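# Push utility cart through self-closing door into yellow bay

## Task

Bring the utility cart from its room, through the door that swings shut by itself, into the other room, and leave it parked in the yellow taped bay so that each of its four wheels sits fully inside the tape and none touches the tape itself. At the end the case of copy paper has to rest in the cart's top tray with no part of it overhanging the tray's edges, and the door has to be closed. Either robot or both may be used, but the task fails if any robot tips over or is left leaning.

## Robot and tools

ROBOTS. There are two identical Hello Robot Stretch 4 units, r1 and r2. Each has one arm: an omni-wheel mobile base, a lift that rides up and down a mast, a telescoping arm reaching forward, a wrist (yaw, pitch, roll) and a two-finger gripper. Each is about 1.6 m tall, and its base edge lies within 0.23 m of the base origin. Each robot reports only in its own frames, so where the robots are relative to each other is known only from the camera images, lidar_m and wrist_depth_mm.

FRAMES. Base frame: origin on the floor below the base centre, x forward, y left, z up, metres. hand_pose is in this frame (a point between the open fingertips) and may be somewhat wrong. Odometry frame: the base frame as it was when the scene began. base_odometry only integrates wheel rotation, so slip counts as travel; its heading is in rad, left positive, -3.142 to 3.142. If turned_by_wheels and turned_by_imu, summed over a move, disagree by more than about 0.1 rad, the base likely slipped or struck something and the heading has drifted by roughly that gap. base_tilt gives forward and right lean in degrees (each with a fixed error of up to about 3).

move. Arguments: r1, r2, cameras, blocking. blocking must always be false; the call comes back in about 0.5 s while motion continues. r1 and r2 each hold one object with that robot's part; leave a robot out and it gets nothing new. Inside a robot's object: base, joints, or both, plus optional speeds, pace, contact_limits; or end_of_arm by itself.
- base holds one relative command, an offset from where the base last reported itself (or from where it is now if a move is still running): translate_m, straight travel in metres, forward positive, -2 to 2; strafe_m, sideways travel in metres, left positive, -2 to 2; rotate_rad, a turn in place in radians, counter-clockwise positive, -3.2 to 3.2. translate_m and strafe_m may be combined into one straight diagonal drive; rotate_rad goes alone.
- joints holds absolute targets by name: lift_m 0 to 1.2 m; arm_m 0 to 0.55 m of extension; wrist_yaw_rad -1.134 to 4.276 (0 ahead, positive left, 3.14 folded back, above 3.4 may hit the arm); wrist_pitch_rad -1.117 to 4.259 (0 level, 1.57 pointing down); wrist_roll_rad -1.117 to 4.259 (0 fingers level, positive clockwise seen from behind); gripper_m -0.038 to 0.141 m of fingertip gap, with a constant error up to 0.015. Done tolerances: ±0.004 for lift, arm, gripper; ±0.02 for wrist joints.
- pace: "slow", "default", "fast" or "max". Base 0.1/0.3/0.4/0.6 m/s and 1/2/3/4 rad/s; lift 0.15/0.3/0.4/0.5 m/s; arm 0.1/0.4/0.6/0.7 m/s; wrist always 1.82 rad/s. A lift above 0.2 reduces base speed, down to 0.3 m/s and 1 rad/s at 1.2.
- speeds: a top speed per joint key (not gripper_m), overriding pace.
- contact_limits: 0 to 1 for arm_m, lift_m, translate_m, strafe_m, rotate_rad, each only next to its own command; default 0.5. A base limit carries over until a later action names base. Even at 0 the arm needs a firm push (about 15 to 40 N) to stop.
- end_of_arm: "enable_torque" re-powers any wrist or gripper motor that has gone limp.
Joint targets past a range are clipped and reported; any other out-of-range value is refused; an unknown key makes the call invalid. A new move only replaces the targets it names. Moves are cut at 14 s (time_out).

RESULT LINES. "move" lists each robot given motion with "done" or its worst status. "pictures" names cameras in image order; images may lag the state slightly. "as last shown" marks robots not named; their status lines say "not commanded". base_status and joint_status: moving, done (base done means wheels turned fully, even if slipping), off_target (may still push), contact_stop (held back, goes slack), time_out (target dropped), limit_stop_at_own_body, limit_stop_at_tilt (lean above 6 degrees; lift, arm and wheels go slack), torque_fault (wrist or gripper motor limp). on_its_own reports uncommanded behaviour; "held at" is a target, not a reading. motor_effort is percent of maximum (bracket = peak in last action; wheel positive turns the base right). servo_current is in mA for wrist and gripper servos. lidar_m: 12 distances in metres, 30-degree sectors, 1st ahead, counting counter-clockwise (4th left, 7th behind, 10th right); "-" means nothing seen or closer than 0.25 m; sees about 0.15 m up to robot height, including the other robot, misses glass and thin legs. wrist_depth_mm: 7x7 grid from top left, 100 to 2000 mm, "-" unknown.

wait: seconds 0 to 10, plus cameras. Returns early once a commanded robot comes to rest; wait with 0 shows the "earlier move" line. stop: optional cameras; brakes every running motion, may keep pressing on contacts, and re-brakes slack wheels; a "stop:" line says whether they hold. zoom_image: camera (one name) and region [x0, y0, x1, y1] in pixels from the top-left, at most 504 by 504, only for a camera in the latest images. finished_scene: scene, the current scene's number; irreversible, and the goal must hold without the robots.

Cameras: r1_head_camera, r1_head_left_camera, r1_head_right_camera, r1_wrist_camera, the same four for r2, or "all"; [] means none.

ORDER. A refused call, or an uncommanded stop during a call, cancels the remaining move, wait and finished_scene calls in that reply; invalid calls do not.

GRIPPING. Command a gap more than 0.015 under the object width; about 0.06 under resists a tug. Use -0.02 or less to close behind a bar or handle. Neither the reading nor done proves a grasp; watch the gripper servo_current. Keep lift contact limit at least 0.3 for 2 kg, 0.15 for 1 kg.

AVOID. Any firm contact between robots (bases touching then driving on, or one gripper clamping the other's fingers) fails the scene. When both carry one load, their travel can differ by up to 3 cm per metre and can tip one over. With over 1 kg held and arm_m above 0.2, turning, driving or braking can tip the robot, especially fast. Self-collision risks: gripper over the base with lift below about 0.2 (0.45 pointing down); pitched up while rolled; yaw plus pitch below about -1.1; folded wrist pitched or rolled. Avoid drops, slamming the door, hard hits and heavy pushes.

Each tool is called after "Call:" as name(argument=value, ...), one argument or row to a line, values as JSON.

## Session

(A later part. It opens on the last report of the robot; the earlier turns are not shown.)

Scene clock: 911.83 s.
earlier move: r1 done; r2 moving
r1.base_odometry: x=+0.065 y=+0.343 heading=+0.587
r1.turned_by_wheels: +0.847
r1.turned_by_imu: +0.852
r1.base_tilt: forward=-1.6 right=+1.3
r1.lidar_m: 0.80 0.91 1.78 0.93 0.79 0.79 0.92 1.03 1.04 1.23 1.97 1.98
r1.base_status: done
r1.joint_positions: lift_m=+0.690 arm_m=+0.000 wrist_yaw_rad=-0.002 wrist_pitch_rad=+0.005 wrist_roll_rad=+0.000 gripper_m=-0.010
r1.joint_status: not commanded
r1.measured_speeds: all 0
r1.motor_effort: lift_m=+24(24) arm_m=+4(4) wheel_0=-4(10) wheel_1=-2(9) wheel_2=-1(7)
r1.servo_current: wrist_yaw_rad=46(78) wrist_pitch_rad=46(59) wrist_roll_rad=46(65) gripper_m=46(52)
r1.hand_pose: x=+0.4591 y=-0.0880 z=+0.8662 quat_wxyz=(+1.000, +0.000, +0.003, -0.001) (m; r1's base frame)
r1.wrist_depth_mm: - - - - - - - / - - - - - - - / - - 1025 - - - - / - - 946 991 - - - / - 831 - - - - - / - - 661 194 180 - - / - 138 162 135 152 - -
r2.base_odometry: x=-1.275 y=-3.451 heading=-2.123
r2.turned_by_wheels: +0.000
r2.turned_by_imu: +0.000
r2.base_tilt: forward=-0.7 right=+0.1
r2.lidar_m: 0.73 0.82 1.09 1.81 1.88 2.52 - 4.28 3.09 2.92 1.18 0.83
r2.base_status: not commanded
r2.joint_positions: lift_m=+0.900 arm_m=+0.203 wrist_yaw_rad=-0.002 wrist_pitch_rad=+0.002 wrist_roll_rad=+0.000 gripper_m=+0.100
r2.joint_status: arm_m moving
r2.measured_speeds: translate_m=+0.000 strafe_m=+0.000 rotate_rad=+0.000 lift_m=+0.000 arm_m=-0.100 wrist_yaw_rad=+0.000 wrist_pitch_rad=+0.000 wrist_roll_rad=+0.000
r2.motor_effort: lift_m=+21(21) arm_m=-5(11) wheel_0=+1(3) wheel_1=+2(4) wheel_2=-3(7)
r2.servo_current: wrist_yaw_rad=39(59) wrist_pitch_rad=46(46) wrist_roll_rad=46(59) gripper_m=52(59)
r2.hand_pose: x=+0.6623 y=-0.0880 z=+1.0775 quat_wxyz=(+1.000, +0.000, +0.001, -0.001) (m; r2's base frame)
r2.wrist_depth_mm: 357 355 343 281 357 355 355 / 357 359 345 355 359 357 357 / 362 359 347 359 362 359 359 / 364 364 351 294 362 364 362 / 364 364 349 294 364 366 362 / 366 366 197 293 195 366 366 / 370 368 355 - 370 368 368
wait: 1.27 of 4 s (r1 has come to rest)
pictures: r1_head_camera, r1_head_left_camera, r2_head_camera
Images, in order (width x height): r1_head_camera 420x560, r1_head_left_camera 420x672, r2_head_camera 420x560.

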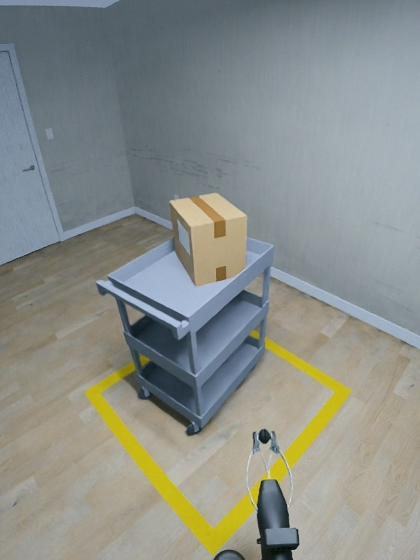

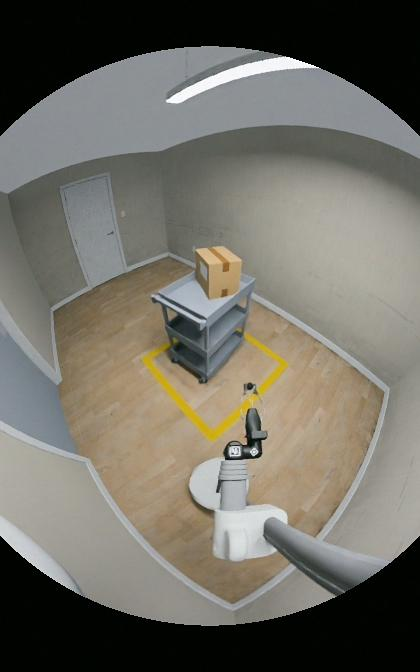

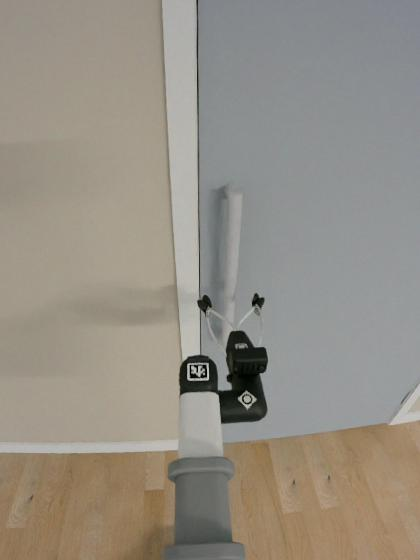

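Call:
move(
  blocking=false,
  r1={"base":{"rotate_rad":0.757}},
  cameras=[],
)

Call:
wait(
  seconds=3,
  cameras=[],
)

Call:
wait(
  seconds=2,
  cameras=[],
)

Call:
move(
  blocking=false,
  r1={"base":{"translate_m":0.65,"strafe_m":0.37}},
  cameras=[],
)

Call:
wait(
  seconds=6,
  cameras=[],
)

Call:
move(
  blocking=false,
  r1={"base":{"translate_m":1.3}},
  cameras=[],
)

Call:
wait(
  seconds=8,
  cameras=[],
)

Call:
move(
  blocking=false,
  r1={"base":{"strafe_m":-1.1}},
  cameras=[],
)

Call:
wait(
  seconds=8,
  cameras=[],
)

Call:
move(
  blocking=false,
  r1={"base":{"rotate_rad":-3.0}},
  cameras=[],
)

Call:
wait(
  seconds=5,
  cameras=["r1_head_camera","r1_head_left_camera","r2_head_camera"],
)

Scene clock: 937.80 s.
earlier move: r2 done
move: r1 moving
r1.base_odometry: x=+0.065 y=+0.343 heading=+0.840
r1.turned_by_wheels: +0.252
r1.turned_by_imu: +0.253
r1.base_tilt: forward=-1.6 right=+1.2
r1.lidar_m: 0.83 3.30 1.28 0.83 0.79 0.82 1.09 1.03 1.07 1.50 1.97 1.05
r1.base_status: rotate_rad moving
r1.joint_positions: lift_m=+0.690 arm_m=+0.000 wrist_yaw_rad=-0.002 wrist_pitch_rad=+0.005 wrist_roll_rad=+0.000 gripper_m=-0.010
r1.joint_status: not commanded
r1.measured_speeds: translate_m=+0.001 strafe_m=+0.000 rotate_rad=+0.972 lift_m=+0.000 arm_m=+0.000 wrist_yaw_rad=+0.000 wrist_pitch_rad=+0.000 wrist_roll_rad=+0.000
r1.motor_effort: lift_m=+24(24) arm_m=+4(4) wheel_0=-5(10) wheel_1=-7(7) wheel_2=-7(7)
r1.servo_current: wrist_yaw_rad=33(65) wrist_pitch_rad=52(52) wrist_roll_rad=52(59) gripper_m=46(52)
r1.hand_pose: x=+0.4591 y=-0.0880 z=+0.8662 quat_wxyz=(+1.000, +0.000, +0.003, -0.001) (m; r1's base frame)
r1.wrist_depth_mm: - - - - - - - / - - - - - - - / - - - 991 - - - / - - - 917 946 - - / - - - 661 - - - / - - - 195 1078 - - / - - 163 135 142 - -
r2.base_odometry: x=-1.275 y=-3.451 heading=-2.123
r2.turned_by_wheels: +0.000
r2.turned_by_imu: +0.001
r2.base_tilt: forward=-0.7 right=+0.1
r2.lidar_m: 0.71 0.82 1.07 1.81 1.88 2.53 - 4.31 3.05 2.92 1.17 0.83
r2.base_status: not commanded
r2.joint_positions: lift_m=+0.900 arm_m=+0.050 wrist_yaw_rad=-0.002 wrist_pitch_rad=+0.002 wrist_roll_rad=+0.000 gripper_m=+0.100
r2.joint_status: all done
r2.measured_speeds: all 0
r2.motor_effort: lift_m=+21(21) arm_m=-7(7) wheel_0=+1(1) wheel_1=+2(2) wheel_2=-3(4)
r2.servo_current: wrist_yaw_rad=39(59) wrist_pitch_rad=39(46) wrist_roll_rad=39(52) gripper_m=52(52)
r2.hand_pose: x=+0.5093 y=-0.0880 z=+1.0775 quat_wxyz=(+1.000, +0.000, +0.001, -0.001) (m; r2's base frame)
r2.wrist_depth_mm: - - 492 - - - - / - - 496 436 - - - / - - 508 433 - - - / - - 504 439 - - - / - - 508 439 - - - / - - 195 439 186 - - / - - - - - - -
pictures: none
No camera images: "cameras" was empty.

Scene clock: 938.83 s.
earlier move: r1 done
r1.base_odometry: x=+0.065 y=+0.343 heading=+1.344
r1.turned_by_wheels: +0.504
r1.turned_by_imu: +0.507
r1.base_tilt: forward=-1.6 right=+1.3
r1.lidar_m: 3.60 1.28 0.83 0.79 0.82 1.08 1.03 1.07 1.45 1.97 1.08 0.82
r1.base_status: done
r1.joint_positions: lift_m=+0.690 arm_m=+0.000 wrist_yaw_rad=-0.002 wrist_pitch_rad=+0.005 wrist_roll_rad=+0.000 gripper_m=-0.010
r1.joint_status: not commanded
r1.measured_speeds: all 0
r1.motor_effort: lift_m=+24(24) arm_m=+3(4) wheel_0=-2(10) wheel_1=-1(9) wheel_2=+0(8)
r1.servo_current: wrist_yaw_rad=59(65) wrist_pitch_rad=46(52) wrist_roll_rad=52(65) gripper_m=52(52)
r1.hand_pose: x=+0.4591 y=-0.0880 z=+0.8662 quat_wxyz=(+1.000, +0.000, +0.003, -0.001) (m; r1's base frame)
r1.wrist_depth_mm: - - - - - - - / 1537 - - - - - - / 1537 - - - - - - / 1537 - - - - - - / 1576 - - - - - 627 / 1537 - - 194 - - - / 1537 1756 181 180 152 - -
r2.base_odometry: x=-1.275 y=-3.451 heading=-2.123
r2.turned_by_wheels: +0.000
r2.turned_by_imu: +0.000
r2.base_tilt: forward=-0.7 right=+0.1
r2.lidar_m: 0.72 0.82 1.10 1.81 1.90 2.51 - 4.29 3.08 2.90 1.15 0.81
r2.base_status: not commanded
r2.joint_positions: lift_m=+0.900 arm_m=+0.050 wrist_yaw_rad=-0.002 wrist_pitch_rad=+0.002 wrist_roll_rad=+0.000 gripper_m=+0.100
r2.joint_status: all done
r2.measured_speeds: all 0
r2.motor_effort: lift_m=+21(21) arm_m=-7(7) wheel_0=+1(2) wheel_1=+2(2) wheel_2=-3(4)
r2.servo_current: wrist_yaw_rad=65(65) wrist_pitch_rad=39(46) wrist_roll_rad=39(59) gripper_m=52(59)
r2.hand_pose: x=+0.5093 y=-0.0880 z=+1.0775 quat_wxyz=(+1.000, +0.000, +0.001, -0.001) (m; r2's base frame)
r2.wrist_depth_mm: - - 496 - - - - / - - 496 433 - - - / - - 500 436 - - - / - - 504 436 - - - / - - 504 442 - - - / - - 195 439 186 - - / - - - - - - -
wait: 1.03 of 3 s (r1 has come to rest)
pictures: none
No camera images: "cameras" was empty.

Scene clock: 940.83 s.
r1.base_odometry: x=+0.065 y=+0.343 heading=+1.344
r1.turned_by_wheels: +0.000
r1.turned_by_imu: +0.000
r1.base_tilt: forward=-1.6 right=+1.2
r1.lidar_m: 3.63 1.29 0.83 0.79 0.83 1.10 1.03 1.05 1.46 1.98 1.11 0.83
r1.base_status: done
r1.joint_positions: lift_m=+0.690 arm_m=+0.000 wrist_yaw_rad=-0.002 wrist_pitch_rad=+0.005 wrist_roll_rad=+0.000 gripper_m=-0.010
r1.joint_status: not commanded
r1.measured_speeds: all 0
r1.motor_effort: lift_m=+24(24) arm_m=+4(4) wheel_0=-3(10) wheel_1=-1(9) wheel_2=+0(8)
r1.servo_current: wrist_yaw_rad=39(65) wrist_pitch_rad=39(52) wrist_roll_rad=59(65) gripper_m=39(52)
r1.hand_pose: x=+0.4591 y=-0.0880 z=+0.8662 quat_wxyz=(+1.000, +0.000, +0.003, -0.001) (m; r1's base frame)
r1.wrist_depth_mm: - - - - - - - / 1537 - - - - - - / 1464 - - - - - - / 1618 - - - - - - / 1618 - - - - - 627 / 1537 - - 195 - - - / 1576 1756 180 181 152 - -
r2.base_odometry: x=-1.275 y=-3.451 heading=-2.123
r2.turned_by_wheels: +0.000
r2.turned_by_imu: +0.000
r2.base_tilt: forward=-0.7 right=+0.1
r2.lidar_m: 0.73 0.83 1.08 1.83 1.91 2.53 - 4.29 3.06 2.92 1.19 0.83
r2.base_status: not commanded
r2.joint_positions: lift_m=+0.900 arm_m=+0.050 wrist_yaw_rad=-0.002 wrist_pitch_rad=+0.002 wrist_roll_rad=+0.000 gripper_m=+0.100
r2.joint_status: all done
r2.measured_speeds: all 0
r2.motor_effort: lift_m=+21(21) arm_m=-7(7) wheel_0=+1(2) wheel_1=+2(2) wheel_2=-3(4)
r2.servo_current: wrist_yaw_rad=46(65) wrist_pitch_rad=46(46) wrist_roll_rad=52(59) gripper_m=52(59)
r2.hand_pose: x=+0.5093 y=-0.0880 z=+1.0775 quat_wxyz=(+1.000, +0.000, +0.001, -0.001) (m; r2's base frame)
r2.wrist_depth_mm: - - 492 - - - - / - - 496 433 - - - / - - 500 436 - - - / - - 504 439 - - - / - - 504 442 - - - / - - 195 442 185 - - / - - - - - - -
wait: 2.00 s; at rest by 0.27 s
pictures: none
No camera images: "cameras" was empty.

Scene clock: 941.33 s.
move: r1 moving
r1.base_odometry: x=+0.054 y=+0.377 heading=+1.344
r1.turned_by_wheels: +0.000
r1.turned_by_imu: +0.000
r1.base_tilt: forward=-1.6 right=+1.3
r1.lidar_m: 3.53 1.28 0.81 0.76 0.79 1.10 1.07 1.11 1.50 2.00 1.03 0.82
r1.base_status: translate_m moving; strafe_m moving
r1.joint_positions: lift_m=+0.690 arm_m=+0.000 wrist_yaw_rad=-0.002 wrist_pitch_rad=+0.005 wrist_roll_rad=+0.000 gripper_m=-0.010
r1.joint_status: not commanded
r1.measured_speeds: translate_m=+0.121 strafe_m=+0.068 rotate_rad=+0.000 lift_m=+0.000 arm_m=+0.000 wrist_yaw_rad=+0.000 wrist_pitch_rad=+0.000 wrist_roll_rad=+0.000
r1.motor_effort: lift_m=+24(24) arm_m=+4(4) wheel_0=+4(4) wheel_1=+9(9) wheel_2=-8(9)
r1.servo_current: wrist_yaw_rad=46(59) wrist_pitch_rad=52(59) wrist_roll_rad=39(65) gripper_m=46(46)
r1.hand_pose: x=+0.4591 y=-0.0880 z=+0.8662 quat_wxyz=(+1.000, +0.000, +0.003, -0.001) (m; r1's base frame)
r1.wrist_depth_mm: 1499 - - - - - - / 1464 - - - - - - / 1499 - - - - - - / 1464 - - - - - - / 1499 - - - - - - / 1499 - - 195 - - - / 1499 1863 180 180 152 - -
r2: as last shown
r2.lidar_m: 0.72 0.82 1.11 1.81 1.89 2.54 - 4.32 3.07 2.92 1.17 0.85
r2.motor_effort: lift_m=+21(21) arm_m=-7(7) wheel_0=+1(1) wheel_1=+2(2) wheel_2=-3(3)
r2.servo_current: wrist_yaw_rad=52(59) wrist_pitch_rad=39(46) wrist_roll_rad=46(59) gripper_m=52(52)
r2.wrist_depth_mm: - - 492 - - - - / - - 496 436 - - - / - - 500 436 - - - / - - 512 436 - - - / - - 508 439 - - - / - - 195 442 185 - - / - - - - - - -
pictures: none
No camera images: "cameras" was empty.

Scene clock: 944.67 s.
earlier move: r1 done
r1.base_odometry: x=-0.150 y=+1.059 heading=+1.344
r1.turned_by_wheels: +0.000
r1.turned_by_imu: +0.003
r1.base_tilt: forward=-1.6 right=+1.3
r1.lidar_m: 2.04 0.81 0.46 0.44 0.47 0.64 1.70 1.74 2.38 0.78 0.80 3.14
r1.base_status: done
r1.joint_positions: lift_m=+0.690 arm_m=+0.000 wrist_yaw_rad=-0.002 wrist_pitch_rad=+0.005 wrist_roll_rad=+0.000 gripper_m=-0.010
r1.joint_status: not commanded
r1.measured_speeds: all 0
r1.motor_effort: lift_m=+24(24) arm_m=+4(4) wheel_0=+3(7) wheel_1=+0(10) wheel_2=+0(9)
r1.servo_current: wrist_yaw_rad=52(72) wrist_pitch_rad=46(59) wrist_roll_rad=72(72) gripper_m=39(52)
r1.hand_pose: x=+0.4591 y=-0.0880 z=+0.8662 quat_wxyz=(+1.000, +0.000, +0.003, -0.001) (m; r1's base frame)
r1.wrist_depth_mm: 917 - - - - - - / 917 - - - - - - / 931 - - - - - - / 917 - - - - - - / 917 - - - - - - / 917 - - 195 - - - / 946 131 171 180 152 1863 -
r2.base_odometry: x=-1.275 y=-3.451 heading=-2.123
r2.turned_by_wheels: +0.000
r2.turned_by_imu: +0.000
r2.base_tilt: forward=-0.7 right=+0.0
r2.lidar_m: 0.71 0.84 1.11 1.82 1.88 2.53 - 4.31 3.08 2.91 1.20 0.83
r2.base_status: not commanded
r2.joint_positions: lift_m=+0.900 arm_m=+0.050 wrist_yaw_rad=-0.002 wrist_pitch_rad=+0.002 wrist_roll_rad=+0.000 gripper_m=+0.100
r2.joint_status: not commanded
r2.measured_speeds: all 0
r2.motor_effort: lift_m=+21(21) arm_m=-7(7) wheel_0=+1(2) wheel_1=+2(2) wheel_2=-3(4)
r2.servo_current: wrist_yaw_rad=52(65) wrist_pitch_rad=52(52) wrist_roll_rad=59(59) gripper_m=52(59)
r2.hand_pose: x=+0.5093 y=-0.0880 z=+1.0775 quat_wxyz=(+1.000, +0.000, +0.001, -0.001) (m; r2's base frame)
r2.wrist_depth_mm: - - 492 - - - - / - - 496 436 - - - / - - 500 433 - - - / - - 504 436 - - - / - - 504 442 - - - / - - 195 442 186 - - / - - - - - - -
wait: 3.33 of 6 s (r1 has come to rest)
pictures: none
No camera images: "cameras" was empty.

Scene clock: 945.17 s.
move: r1 moving
r1.base_odometry: x=-0.143 y=+1.090 heading=+1.345
r1.turned_by_wheels: +0.000
r1.turned_by_imu: +0.000
r1.base_tilt: forward=-1.6 right=+1.3
r1.lidar_m: 2.04 0.80 0.56 0.43 0.48 0.65 1.73 1.80 2.43 0.79 0.79 3.13
r1.base_status: translate_m moving
r1.joint_positions: lift_m=+0.690 arm_m=+0.000 wrist_yaw_rad=-0.002 wrist_pitch_rad=+0.005 wrist_roll_rad=+0.000 gripper_m=-0.010
r1.joint_status: not commanded
r1.measured_speeds: translate_m=+0.120 strafe_m=+0.001 rotate_rad=+0.002 lift_m=+0.000 arm_m=+0.000 wrist_yaw_rad=+0.000 wrist_pitch_rad=+0.000 wrist_roll_rad=+0.000
r1.motor_effort: lift_m=+24(24) arm_m=+4(4) wheel_0=+5(10) wheel_1=+6(6) wheel_2=-9(9)
r1.servo_current: wrist_yaw_rad=52(52) wrist_pitch_rad=52(52) wrist_roll_rad=52(72) gripper_m=52(52)
r1.hand_pose: x=+0.4591 y=-0.0880 z=+0.8662 quat_wxyz=(+1.000, +0.000, +0.003, -0.001) (m; r1's base frame)
r1.wrist_depth_mm: 904 - - - - - - / 891 - - - - - - / 891 - - - - - - / 904 - - - - - - / 891 - - - - - - / 904 - - 194 - - - / 891 131 170 181 153 1921 1921
r2: as last shown
r2.lidar_m: 0.71 0.82 1.10 1.83 1.90 2.50 - 4.30 3.08 2.92 1.18 0.82
r2.motor_effort: lift_m=+21(21) arm_m=-7(7) wheel_0=+1(1) wheel_1=+2(2) wheel_2=-4(4)
r2.servo_current: wrist_yaw_rad=39(52) wrist_pitch_rad=46(52) wrist_roll_rad=52(59) gripper_m=52(52)
r2.wrist_depth_mm: - - 496 - - - - / - - 500 430 - - - / - - 504 436 - - - / - - 504 439 - - - / - - 504 439 - - - / - - 195 439 185 - - / - - - - - - -
pictures: none
No camera images: "cameras" was empty.

Scene clock: 950.50 s.
earlier move: r1 done
r1.base_odometry: x=+0.142 y=+2.326 heading=+1.345
r1.turned_by_wheels: +0.000
r1.turned_by_imu: +0.000
r1.base_tilt: forward=-1.6 right=+1.3
r1.lidar_m: 1.72 0.74 0.49 0.48 0.59 0.79 1.80 1.08 1.11 2.28 2.37 1.80
r1.base_status: done
r1.joint_positions: lift_m=+0.690 arm_m=+0.000 wrist_yaw_rad=-0.002 wrist_pitch_rad=+0.005 wrist_roll_rad=+0.000 gripper_m=-0.010
r1.joint_status: not commanded
r1.measured_speeds: all 0
r1.motor_effort: lift_m=+24(24) arm_m=+4(4) wheel_0=+1(10) wheel_1=+1(8) wheel_2=+1(10)
r1.servo_current: wrist_yaw_rad=20(72) wrist_pitch_rad=39(59) wrist_roll_rad=52(72) gripper_m=46(52)
r1.hand_pose: x=+0.4591 y=-0.0880 z=+0.8662 quat_wxyz=(+1.000, +0.000, +0.003, -0.001) (m; r1's base frame)
r1.wrist_depth_mm: - - - - 1499 - 1537 / - 1499 - - 1464 - 1537 / - - - - 1537 - 1499 / - - - - 1499 - 1499 / - - - - 1499 - 1499 / - 1499 185 195 180 - 1537 / - 138 163 135 142 - -
r2.base_odometry: x=-1.275 y=-3.451 heading=-2.123
r2.turned_by_wheels: +0.000
r2.turned_by_imu: +0.001
r2.base_tilt: forward=-0.7 right=+0.1
r2.lidar_m: 0.72 0.82 1.11 1.81 1.88 2.54 - 4.30 3.06 2.91 1.17 0.85
r2.base_status: not commanded
r2.joint_positions: lift_m=+0.900 arm_m=+0.050 wrist_yaw_rad=-0.002 wrist_pitch_rad=+0.002 wrist_roll_rad=+0.000 gripper_m=+0.100
r2.joint_status: not commanded
r2.measured_speeds: all 0
r2.motor_effort: lift_m=+21(21) arm_m=-7(7) wheel_0=+1(2) wheel_1=+2(2) wheel_2=-3(4)
r2.servo_current: wrist_yaw_rad=59(59) wrist_pitch_rad=39(52) wrist_roll_rad=33(59) gripper_m=52(59)
r2.hand_pose: x=+0.5093 y=-0.0880 z=+1.0775 quat_wxyz=(+1.000, +0.000, +0.001, -0.001) (m; r2's base frame)
r2.wrist_depth_mm: - - 496 - - - - / - - 496 433 - - - / - - 500 436 - - - / - - 500 436 - - - / - - 508 442 - - - / - - 196 439 186 - - / - - - - - - -
wait: 5.33 of 8 s (r1 has come to rest)
pictures: none
No camera images: "cameras" was empty.

Scene clock: 951.00 s.
move: r1 moving
r1.base_odometry: x=+0.177 y=+2.318 heading=+1.345
r1.turned_by_wheels: +0.000
r1.turned_by_imu: +0.000
r1.base_tilt: forward=-1.6 right=+1.3
r1.lidar_m: 1.73 0.78 0.56 0.50 0.59 0.85 1.93 1.06 1.08 2.25 2.34 1.79
r1.base_status: strafe_m moving
r1.joint_positions: lift_m=+0.690 arm_m=+0.000 wrist_yaw_rad=-0.002 wrist_pitch_rad=+0.005 wrist_roll_rad=+0.000 gripper_m=-0.010
r1.joint_status: not commanded
r1.measured_speeds: translate_m=+0.000 strafe_m=-0.140 rotate_rad=+0.002 lift_m=+0.000 arm_m=+0.000 wrist_yaw_rad=+0.000 wrist_pitch_rad=+0.000 wrist_roll_rad=+0.000
r1.motor_effort: lift_m=+24(24) arm_m=+4(4) wheel_0=+8(11) wheel_1=-8(9) wheel_2=+1(1)
r1.servo_current: wrist_yaw_rad=33(65) wrist_pitch_rad=52(52) wrist_roll_rad=52(59) gripper_m=39(52)
r1.hand_pose: x=+0.4591 y=-0.0880 z=+0.8662 quat_wxyz=(+1.000, +0.000, +0.003, -0.001) (m; r1's base frame)
r1.wrist_depth_mm: - - - - 1499 - 1537 / - - - - 1499 - 1464 / - 1464 - - 1537 - 1537 / - 1464 - - 1464 - 1499 / - 1499 - - 1499 - 1537 / - - 183 194 180 - 1499 / - 138 163 135 152 - 1537
r2: as last shown
r2.turned_by_imu: +0.000
r2.base_tilt: forward=-0.7 right=+0.0
r2.lidar_m: 0.74 0.81 1.11 1.81 1.91 2.52 - 4.28 3.06 2.92 1.18 0.84
r2.motor_effort: lift_m=+21(21) arm_m=-7(8) wheel_0=+1(1) wheel_1=+2(2) wheel_2=-3(3)
r2.servo_current: wrist_yaw_rad=52(59) wrist_pitch_rad=46(46) wrist_roll_rad=52(52) gripper_m=52(52)
r2.wrist_depth_mm: - - 500 - - - - / - - 496 430 - - - / - - 504 436 - - - / - - 504 436 - - - / - - 508 442 - - - / - - 195 442 186 - - / - - - - - - -
pictures: none
No camera images: "cameras" was empty.

Scene clock: 955.50 s.
earlier move: r1 done
r1.base_odometry: x=+1.214 y=+2.079 heading=+1.345
r1.turned_by_wheels: +0.000
r1.turned_by_imu: -0.007
r1.base_tilt: forward=-1.5 right=+1.3
r1.lidar_m: 1.71 1.80 1.66 1.57 1.70 0.76 0.66 0.66 1.27 1.19 1.21 1.64
r1.base_status: done
r1.joint_positions: lift_m=+0.690 arm_m=+0.000 wrist_yaw_rad=-0.002 wrist_pitch_rad=+0.005 wrist_roll_rad=+0.000 gripper_m=-0.010
r1.joint_status: not commanded
r1.measured_speeds: all 0
r1.motor_effort: lift_m=+24(24) arm_m=+4(4) wheel_0=+2(11) wheel_1=-1(12) wheel_2=+0(2)
r1.servo_current: wrist_yaw_rad=52(72) wrist_pitch_rad=46(52) wrist_roll_rad=52(65) gripper_m=46(52)
r1.hand_pose: x=+0.4591 y=-0.0880 z=+0.8662 quat_wxyz=(+1.000, +0.000, +0.003, -0.001) (m; r1's base frame)
r1.wrist_depth_mm: - - - 1537 - - - / 1464 - - 1537 - - - / 1499 1499 - 1499 - - - / - 1499 - 1537 - - - / - 1499 - 1499 - - - / - 1537 183 194 171 - - / - 1537 163 150 142 - -
r2.base_odometry: x=-1.275 y=-3.451 heading=-2.123
r2.turned_by_wheels: +0.000
r2.turned_by_imu: +0.001
r2.base_tilt: forward=-0.7 right=+0.1
r2.lidar_m: 0.72 0.79 1.08 1.81 1.93 2.56 - 4.28 3.07 2.89 1.13 0.84
r2.base_status: not commanded
r2.joint_positions: lift_m=+0.900 arm_m=+0.050 wrist_yaw_rad=-0.002 wrist_pitch_rad=+0.002 wrist_roll_rad=+0.000 gripper_m=+0.100
r2.joint_status: not commanded
r2.measured_speeds: all 0
r2.motor_effort: lift_m=+21(21) arm_m=-7(8) wheel_0=+1(2) wheel_1=+2(2) wheel_2=-3(4)
r2.servo_current: wrist_yaw_rad=52(65) wrist_pitch_rad=39(46) wrist_roll_rad=52(59) gripper_m=46(59)
r2.hand_pose: x=+0.5093 y=-0.0880 z=+1.0775 quat_wxyz=(+1.000, +0.000, +0.001, -0.001) (m; r2's base frame)
r2.wrist_depth_mm: - - 500 - - - - / - - 500 433 - - - / - - 500 436 - - - / - - 508 439 - - - / - - 504 439 - - - / - - 196 439 185 - - / - - - - - - -
wait: 4.50 of 8 s (r1 has come to rest)
pictures: none
No camera images: "cameras" was empty.

Scene clock: 956.00 s.
move: r1 moving
r1.base_odometry: x=+1.214 y=+2.079 heading=+1.093
r1.turned_by_wheels: -0.252
r1.turned_by_imu: -0.253
r1.base_tilt: forward=-1.6 right=+1.3
r1.lidar_m: 1.72 1.69 1.85 1.57 1.57 1.90 0.69 0.65 1.42 1.20 1.20 1.40
r1.base_status: rotate_rad moving
r1.joint_positions: lift_m=+0.690 arm_m=+0.000 wrist_yaw_rad=-0.002 wrist_pitch_rad=+0.005 wrist_roll_rad=+0.000 gripper_m=-0.010
r1.joint_status: not commanded
r1.measured_speeds: translate_m=+0.000 strafe_m=+0.001 rotate_rad=-0.975 lift_m=+0.000 arm_m=+0.000 wrist_yaw_rad=+0.000 wrist_pitch_rad=+0.000 wrist_roll_rad=+0.000
r1.motor_effort: lift_m=+24(24) arm_m=+3(4) wheel_0=+8(8) wheel_1=+8(10) wheel_2=+6(7)
r1.servo_current: wrist_yaw_rad=39(59) wrist_pitch_rad=46(52) wrist_roll_rad=52(59) gripper_m=46(46)
r1.hand_pose: x=+0.4591 y=-0.0880 z=+0.8662 quat_wxyz=(+1.000, +0.000, +0.003, -0.001) (m; r1's base frame)
r1.wrist_depth_mm: - - 1537 - - - - / - - 1499 - - - - / - - 1499 - - - - / - - 1499 - - - - / - - 1499 - - - - / - - 209 195 170 - - / - - 163 135 142 - -
r2: as last shown
r2.turned_by_imu: +0.000
r2.base_tilt: forward=-0.7 right=+0.0
r2.lidar_m: 0.71 0.77 1.08 1.83 1.87 2.54 - 4.27 3.06 2.91 1.18 0.81
r2.motor_effort: lift_m=+21(21) arm_m=-7(7) wheel_0=+1(2) wheel_1=+2(2) wheel_2=-3(4)
r2.servo_current: wrist_yaw_rad=39(59) wrist_pitch_rad=39(46) wrist_roll_rad=52(59) gripper_m=52(52)
r2.wrist_depth_mm: - - 496 - - - - / - - 496 430 - - - / - - 504 433 - - - / - - 504 439 - - - / - - 508 439 - - - / - - 195 442 185 - - / - - - - - - -
pictures: none
No camera images: "cameras" was empty.

Scene clock: 958.30 s.
earlier move: r1 done
r1.base_odometry: x=+1.214 y=+2.079 heading=-1.655
r1.turned_by_wheels: -2.748
r1.turned_by_imu: -2.762
r1.base_tilt: forward=-1.6 right=+1.3
r1.lidar_m: 0.66 0.67 1.20 1.17 1.31 1.79 1.73 1.92 1.60 1.58 1.81 0.71
r1.base_status: done
r1.joint_positions: lift_m=+0.690 arm_m=+0.000 wrist_yaw_rad=-0.002 wrist_pitch_rad=+0.005 wrist_roll_rad=+0.000 gripper_m=-0.010
r1.joint_status: not commanded
r1.measured_speeds: all 0
r1.motor_effort: lift_m=+24(24) arm_m=-4(4) wheel_0=+2(10) wheel_1=+0(10) wheel_2=+1(9)
r1.servo_current: wrist_yaw_rad=52(72) wrist_pitch_rad=46(59) wrist_roll_rad=33(72) gripper_m=46(52)
r1.hand_pose: x=+0.4591 y=-0.0880 z=+0.8662 quat_wxyz=(+1.000, +0.000, +0.003, -0.001) (m; r1's base frame)
r1.wrist_depth_mm: - - - - - - - / - - 525 - - - - / - 585 517 654 - - - / - 580 517 654 - - - / 449 452 459 466 473 477 488 / 445 452 455 195 473 517 - / - - 163 135 142 492 1921
r2.base_odometry: x=-1.275 y=-3.451 heading=-2.123
r2.turned_by_wheels: +0.000
r2.turned_by_imu: +0.000
r2.base_tilt: forward=-0.7 right=+0.1
r2.lidar_m: 0.73 0.81 1.13 1.84 1.90 2.56 - 4.27 3.06 2.92 1.18 0.82
r2.base_status: not commanded
r2.joint_positions: lift_m=+0.900 arm_m=+0.050 wrist_yaw_rad=-0.002 wrist_pitch_rad=+0.002 wrist_roll_rad=+0.000 gripper_m=+0.100
r2.joint_status: not commanded
r2.measured_speeds: all 0
r2.motor_effort: lift_m=+21(21) arm_m=-7(7) wheel_0=+1(2) wheel_1=+2(2) wheel_2=-3(4)
r2.servo_current: wrist_yaw_rad=39(59) wrist_pitch_rad=46(52) wrist_roll_rad=59(65) gripper_m=52(59)
r2.hand_pose: x=+0.5093 y=-0.0880 z=+1.0775 quat_wxyz=(+1.000, +0.000, +0.001, -0.001) (m; r2's base frame)
r2.wrist_depth_mm: - - 492 - - - - / - - 496 433 - - - / - - 500 436 - - - / - - 504 439 - - - / - - 504 439 - - - / - - 195 445 186 - - / - - - - - - -
wait: 2.30 of 5 s (r1 has come to rest)
pictures: r1_head_camera, r1_head_left_camera, r2_head_camera
Images, in order (width x height): r1_head_camera 420x560, r1_head_left_camera 420x672, r2_head_camera 420x560.

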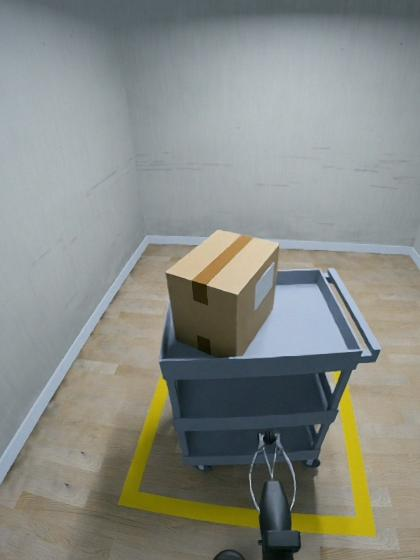

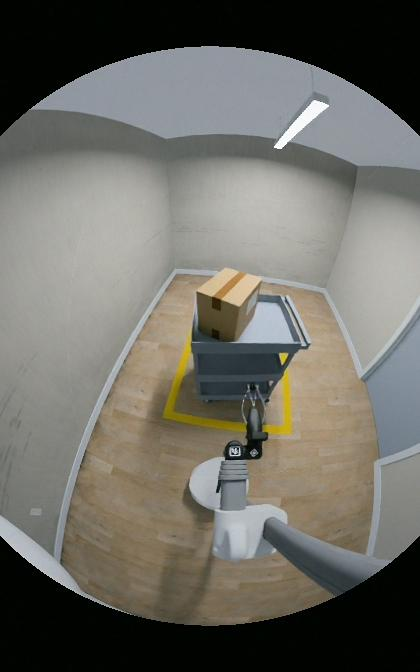

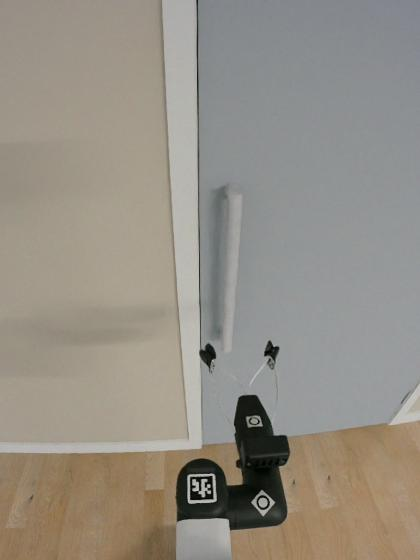

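Call:
zoom_image(
  camera="r1_head_camera",
  region=[110, 350, 390, 550],
)

Scaled by 1.800 from the camera's 420x560 image, which has a finer 600x800 frame.

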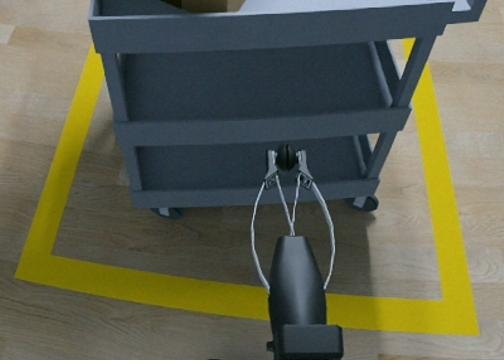

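Call:
zoom_image(
  camera="r1_head_camera",
  region=[130, 210, 390, 400],
)

Scaled by 1.938 from the camera's 420x560 image, which has a finer 600x800 frame.

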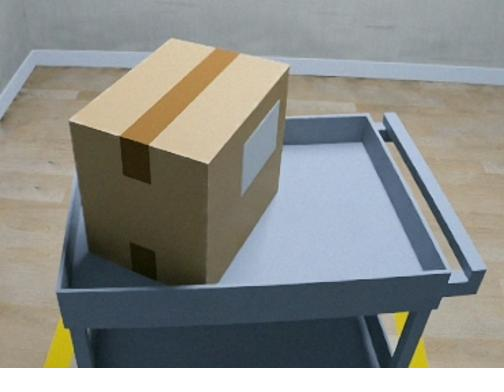

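Call:
move(
  blocking=false,
  r1={"base":{"translate_m":-0.3}},
  r2={"base":{"translate_m":-0.15}},
  cameras=[],
)

Call:
wait(
  seconds=2,
  cameras=[],
)

Call:
wait(
  seconds=2,
  cameras=["r1_head_camera","r1_head_left_camera"],
)

Call:
zoom_image(
  camera="r1_head_left_camera",
  region=[100, 200, 420, 500],
)

Scene clock: 979.03 s.
move: r1 moving; r2 moving
r1.base_odometry: x=+1.216 y=+2.111 heading=-1.655
r1.turned_by_wheels: +0.000
r1.turned_by_imu: +0.000
r1.base_tilt: forward=-1.6 right=+1.3
r1.lidar_m: 0.68 0.73 1.21 1.20 1.29 1.76 1.71 1.87 1.61 1.57 1.81 0.75
r1.base_status: translate_m moving
r1.joint_positions: lift_m=+0.690 arm_m=+0.000 wrist_yaw_rad=-0.002 wrist_pitch_rad=+0.005 wrist_roll_rad=+0.000 gripper_m=-0.010
r1.joint_status: not commanded
r1.measured_speeds: translate_m=-0.121 strafe_m=+0.000 rotate_rad=+0.001 lift_m=+0.000 arm_m=+0.000 wrist_yaw_rad=+0.000 wrist_pitch_rad=+0.000 wrist_roll_rad=+0.000
r1.motor_effort: lift_m=+24(24) arm_m=-4(4) wheel_0=-4(8) wheel_1=-6(6) wheel_2=+8(9)
r1.servo_current: wrist_yaw_rad=39(59) wrist_pitch_rad=52(52) wrist_roll_rad=39(46) gripper_m=46(52)
r1.hand_pose: x=+0.4591 y=-0.0880 z=+0.8662 quat_wxyz=(+1.000, +0.000, +0.003, -0.001) (m; r1's base frame)
r1.wrist_depth_mm: - - - - - - - / - - - - - - - / - 615 539 661 - - - / - 615 539 661 - - - / - 477 480 488 496 500 - / - 477 480 202 496 - - / - 504 163 135 142 517 1983
r2.base_odometry: x=-1.259 y=-3.425 heading=-2.123
r2.turned_by_wheels: +0.000
r2.turned_by_imu: +0.000
r2.base_tilt: forward=-0.7 right=+0.1
r2.lidar_m: 0.74 0.85 1.14 1.83 1.89 2.55 - 4.29 3.06 2.92 1.22 0.87
r2.base_status: translate_m moving
r2.joint_positions: lift_m=+0.900 arm_m=+0.050 wrist_yaw_rad=-0.002 wrist_pitch_rad=+0.002 wrist_roll_rad=+0.000 gripper_m=+0.100
r2.joint_status: not commanded
r2.measured_speeds: translate_m=-0.119 strafe_m=+0.000 rotate_rad=-0.003 lift_m=+0.000 arm_m=+0.000 wrist_yaw_rad=+0.000 wrist_pitch_rad=+0.000 wrist_roll_rad=+0.000
r2.motor_effort: lift_m=+21(21) arm_m=-7(7) wheel_0=-10(10) wheel_1=-8(8) wheel_2=+12(12)
r2.servo_current: wrist_yaw_rad=52(52) wrist_pitch_rad=39(46) wrist_roll_rad=39(52) gripper_m=52(59)
r2.hand_pose: x=+0.5093 y=-0.0880 z=+1.0775 quat_wxyz=(+1.000, +0.000, +0.001, -0.001) (m; r2's base frame)
r2.wrist_depth_mm: - - 521 530 - - - / - - 521 455 - - - / - - 525 462 - - - / - - 530 462 - - - / - - 530 466 - - - / - - 196 462 186 - - / - - - - - - -
pictures: none
No camera images: "cameras" was empty.

Scene clock: 980.37 s.
earlier move: r1 moving; r2 done
r1.base_odometry: x=+1.238 y=+2.363 heading=-1.656
r1.turned_by_wheels: +0.000
r1.turned_by_imu: -0.001
r1.base_tilt: forward=-1.6 right=+1.3
r1.lidar_m: 0.94 1.59 1.25 1.23 1.35 1.50 1.45 1.60 1.56 1.55 1.76 1.00
r1.base_status: translate_m moving
r1.joint_positions: lift_m=+0.690 arm_m=+0.000 wrist_yaw_rad=-0.002 wrist_pitch_rad=+0.005 wrist_roll_rad=+0.000 gripper_m=-0.010
r1.joint_status: not commanded
r1.measured_speeds: translate_m=-0.092 strafe_m=+0.001 rotate_rad=+0.001 lift_m=+0.000 arm_m=+0.000 wrist_yaw_rad=+0.000 wrist_pitch_rad=+0.000 wrist_roll_rad=+0.000
r1.motor_effort: lift_m=+24(24) arm_m=-4(4) wheel_0=-3(9) wheel_1=-2(8) wheel_2=+0(10)
r1.servo_current: wrist_yaw_rad=52(72) wrist_pitch_rad=52(52) wrist_roll_rad=46(65) gripper_m=52(52)
r1.hand_pose: x=+0.4591 y=-0.0880 z=+0.8662 quat_wxyz=(+1.000, +0.000, +0.003, -0.001) (m; r1's base frame)
r1.wrist_depth_mm: - - - - - - - / - - - - - - - / - - 820 931 - - - / - - 820 866 - - - / - - - - - - - / - - 1160 195 - - - / - 1863 163 136 142 - 1983
r2.base_odometry: x=-1.197 y=-3.324 heading=-2.123
r2.turned_by_wheels: +0.000
r2.turned_by_imu: +0.000
r2.base_tilt: forward=-0.6 right=+0.1
r2.lidar_m: 0.88 0.98 1.31 1.81 1.91 2.52 - 4.34 3.07 2.93 1.40 1.00
r2.base_status: done
r2.joint_positions: lift_m=+0.900 arm_m=+0.050 wrist_yaw_rad=-0.002 wrist_pitch_rad=+0.002 wrist_roll_rad=+0.000 gripper_m=+0.100
r2.joint_status: not commanded
r2.measured_speeds: all 0
r2.motor_effort: lift_m=+21(21) arm_m=-7(7) wheel_0=-2(10) wheel_1=-3(10) wheel_2=+3(13)
r2.servo_current: wrist_yaw_rad=46(59) wrist_pitch_rad=39(52) wrist_roll_rad=52(52) gripper_m=52(59)
r2.hand_pose: x=+0.5093 y=-0.0880 z=+1.0775 quat_wxyz=(+1.000, +0.000, +0.001, -0.001) (m; r2's base frame)
r2.wrist_depth_mm: - - - - - - - / - - - - - - - / - - - 585 - - - / - - - 668 - - - / - - 647 668 - - - / - - 190 591 185 - - / - - - - - - -
wait: 1.33 of 2 s (r2 has come to rest)
pictures: none
No camera images: "cameras" was empty.

Scene clock: 981.03 s.
earlier move: r1 done
r1.base_odometry: x=+1.239 y=+2.378 heading=-1.655
r1.turned_by_wheels: +0.000
r1.turned_by_imu: +0.000
r1.base_tilt: forward=-1.6 right=+1.3
r1.lidar_m: 0.95 1.59 1.26 1.21 1.35 1.45 1.44 1.55 1.56 1.54 1.77 1.01
r1.base_status: done
r1.joint_positions: lift_m=+0.690 arm_m=+0.000 wrist_yaw_rad=-0.002 wrist_pitch_rad=+0.005 wrist_roll_rad=+0.000 gripper_m=-0.010
r1.joint_status: not commanded
r1.measured_speeds: all 0
r1.motor_effort: lift_m=+24(24) arm_m=-4(4) wheel_0=-3(9) wheel_1=-1(8) wheel_2=+1(10)
r1.servo_current: wrist_yaw_rad=46(72) wrist_pitch_rad=52(52) wrist_roll_rad=39(65) gripper_m=46(52)
r1.hand_pose: x=+0.4591 y=-0.0880 z=+0.8662 quat_wxyz=(+1.000, +0.000, +0.003, -0.001) (m; r1's base frame)
r1.wrist_depth_mm: - - - - - - - / - - - - - - - / - - 842 946 - - - / - - 842 904 - - - / - - - - - - - / - - 1182 195 - - - / - - 162 135 142 - 1983
r2.base_odometry: x=-1.197 y=-3.324 heading=-2.123
r2.turned_by_wheels: +0.000
r2.turned_by_imu: +0.000
r2.base_tilt: forward=-0.7 right=+0.1
r2.lidar_m: 0.86 0.95 1.30 1.82 1.91 2.52 - 4.29 3.06 2.93 1.40 0.98
r2.base_status: done
r2.joint_positions: lift_m=+0.900 arm_m=+0.050 wrist_yaw_rad=-0.002 wrist_pitch_rad=+0.002 wrist_roll_rad=+0.000 gripper_m=+0.100
r2.joint_status: not commanded
r2.measured_speeds: all 0
r2.motor_effort: lift_m=+21(21) arm_m=-7(7) wheel_0=-3(10) wheel_1=-3(10) wheel_2=+3(13)
r2.servo_current: wrist_yaw_rad=52(59) wrist_pitch_rad=39(52) wrist_roll_rad=26(52) gripper_m=59(59)
r2.hand_pose: x=+0.5093 y=-0.0880 z=+1.0775 quat_wxyz=(+1.000, +0.000, +0.001, -0.001) (m; r2's base frame)
r2.wrist_depth_mm: - - - - - - - / - - - - - - - / - - - 585 - - - / - - - 661 - - - / - - 654 676 - - - / - - 190 591 185 - - / - - - - - - -
wait: 0.67 of 2 s (r1 has come to rest)
pictures: r1_head_camera, r1_head_left_camera
Images, in order (width x height): r1_head_camera 420x560, r1_head_left_camera 420x672.

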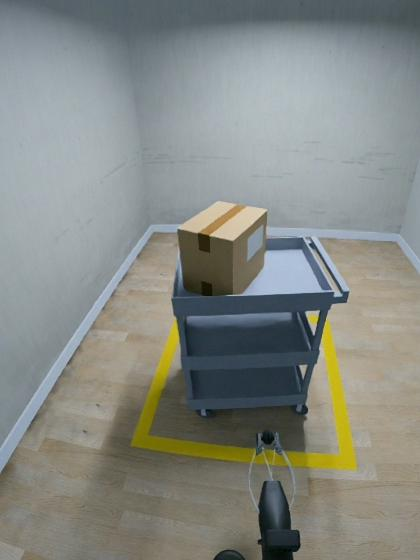

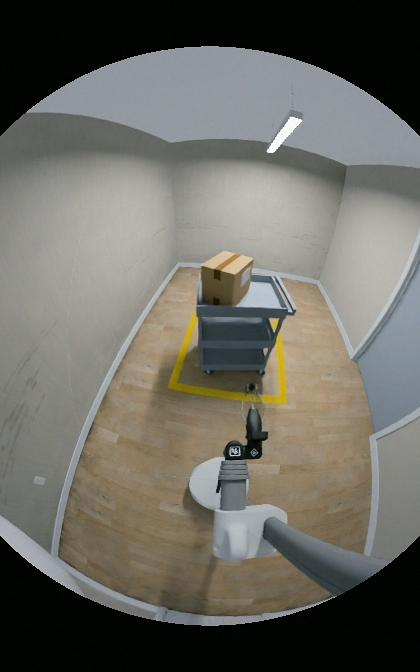

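Scaled by 1.575 from the camera's 420x672 image, which has a finer 600x960 frame.

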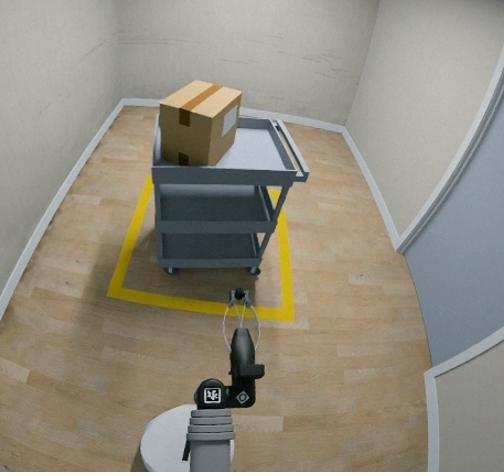

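Call:
finished_scene(
  scene=1,
)

The scene is finished: the task was done.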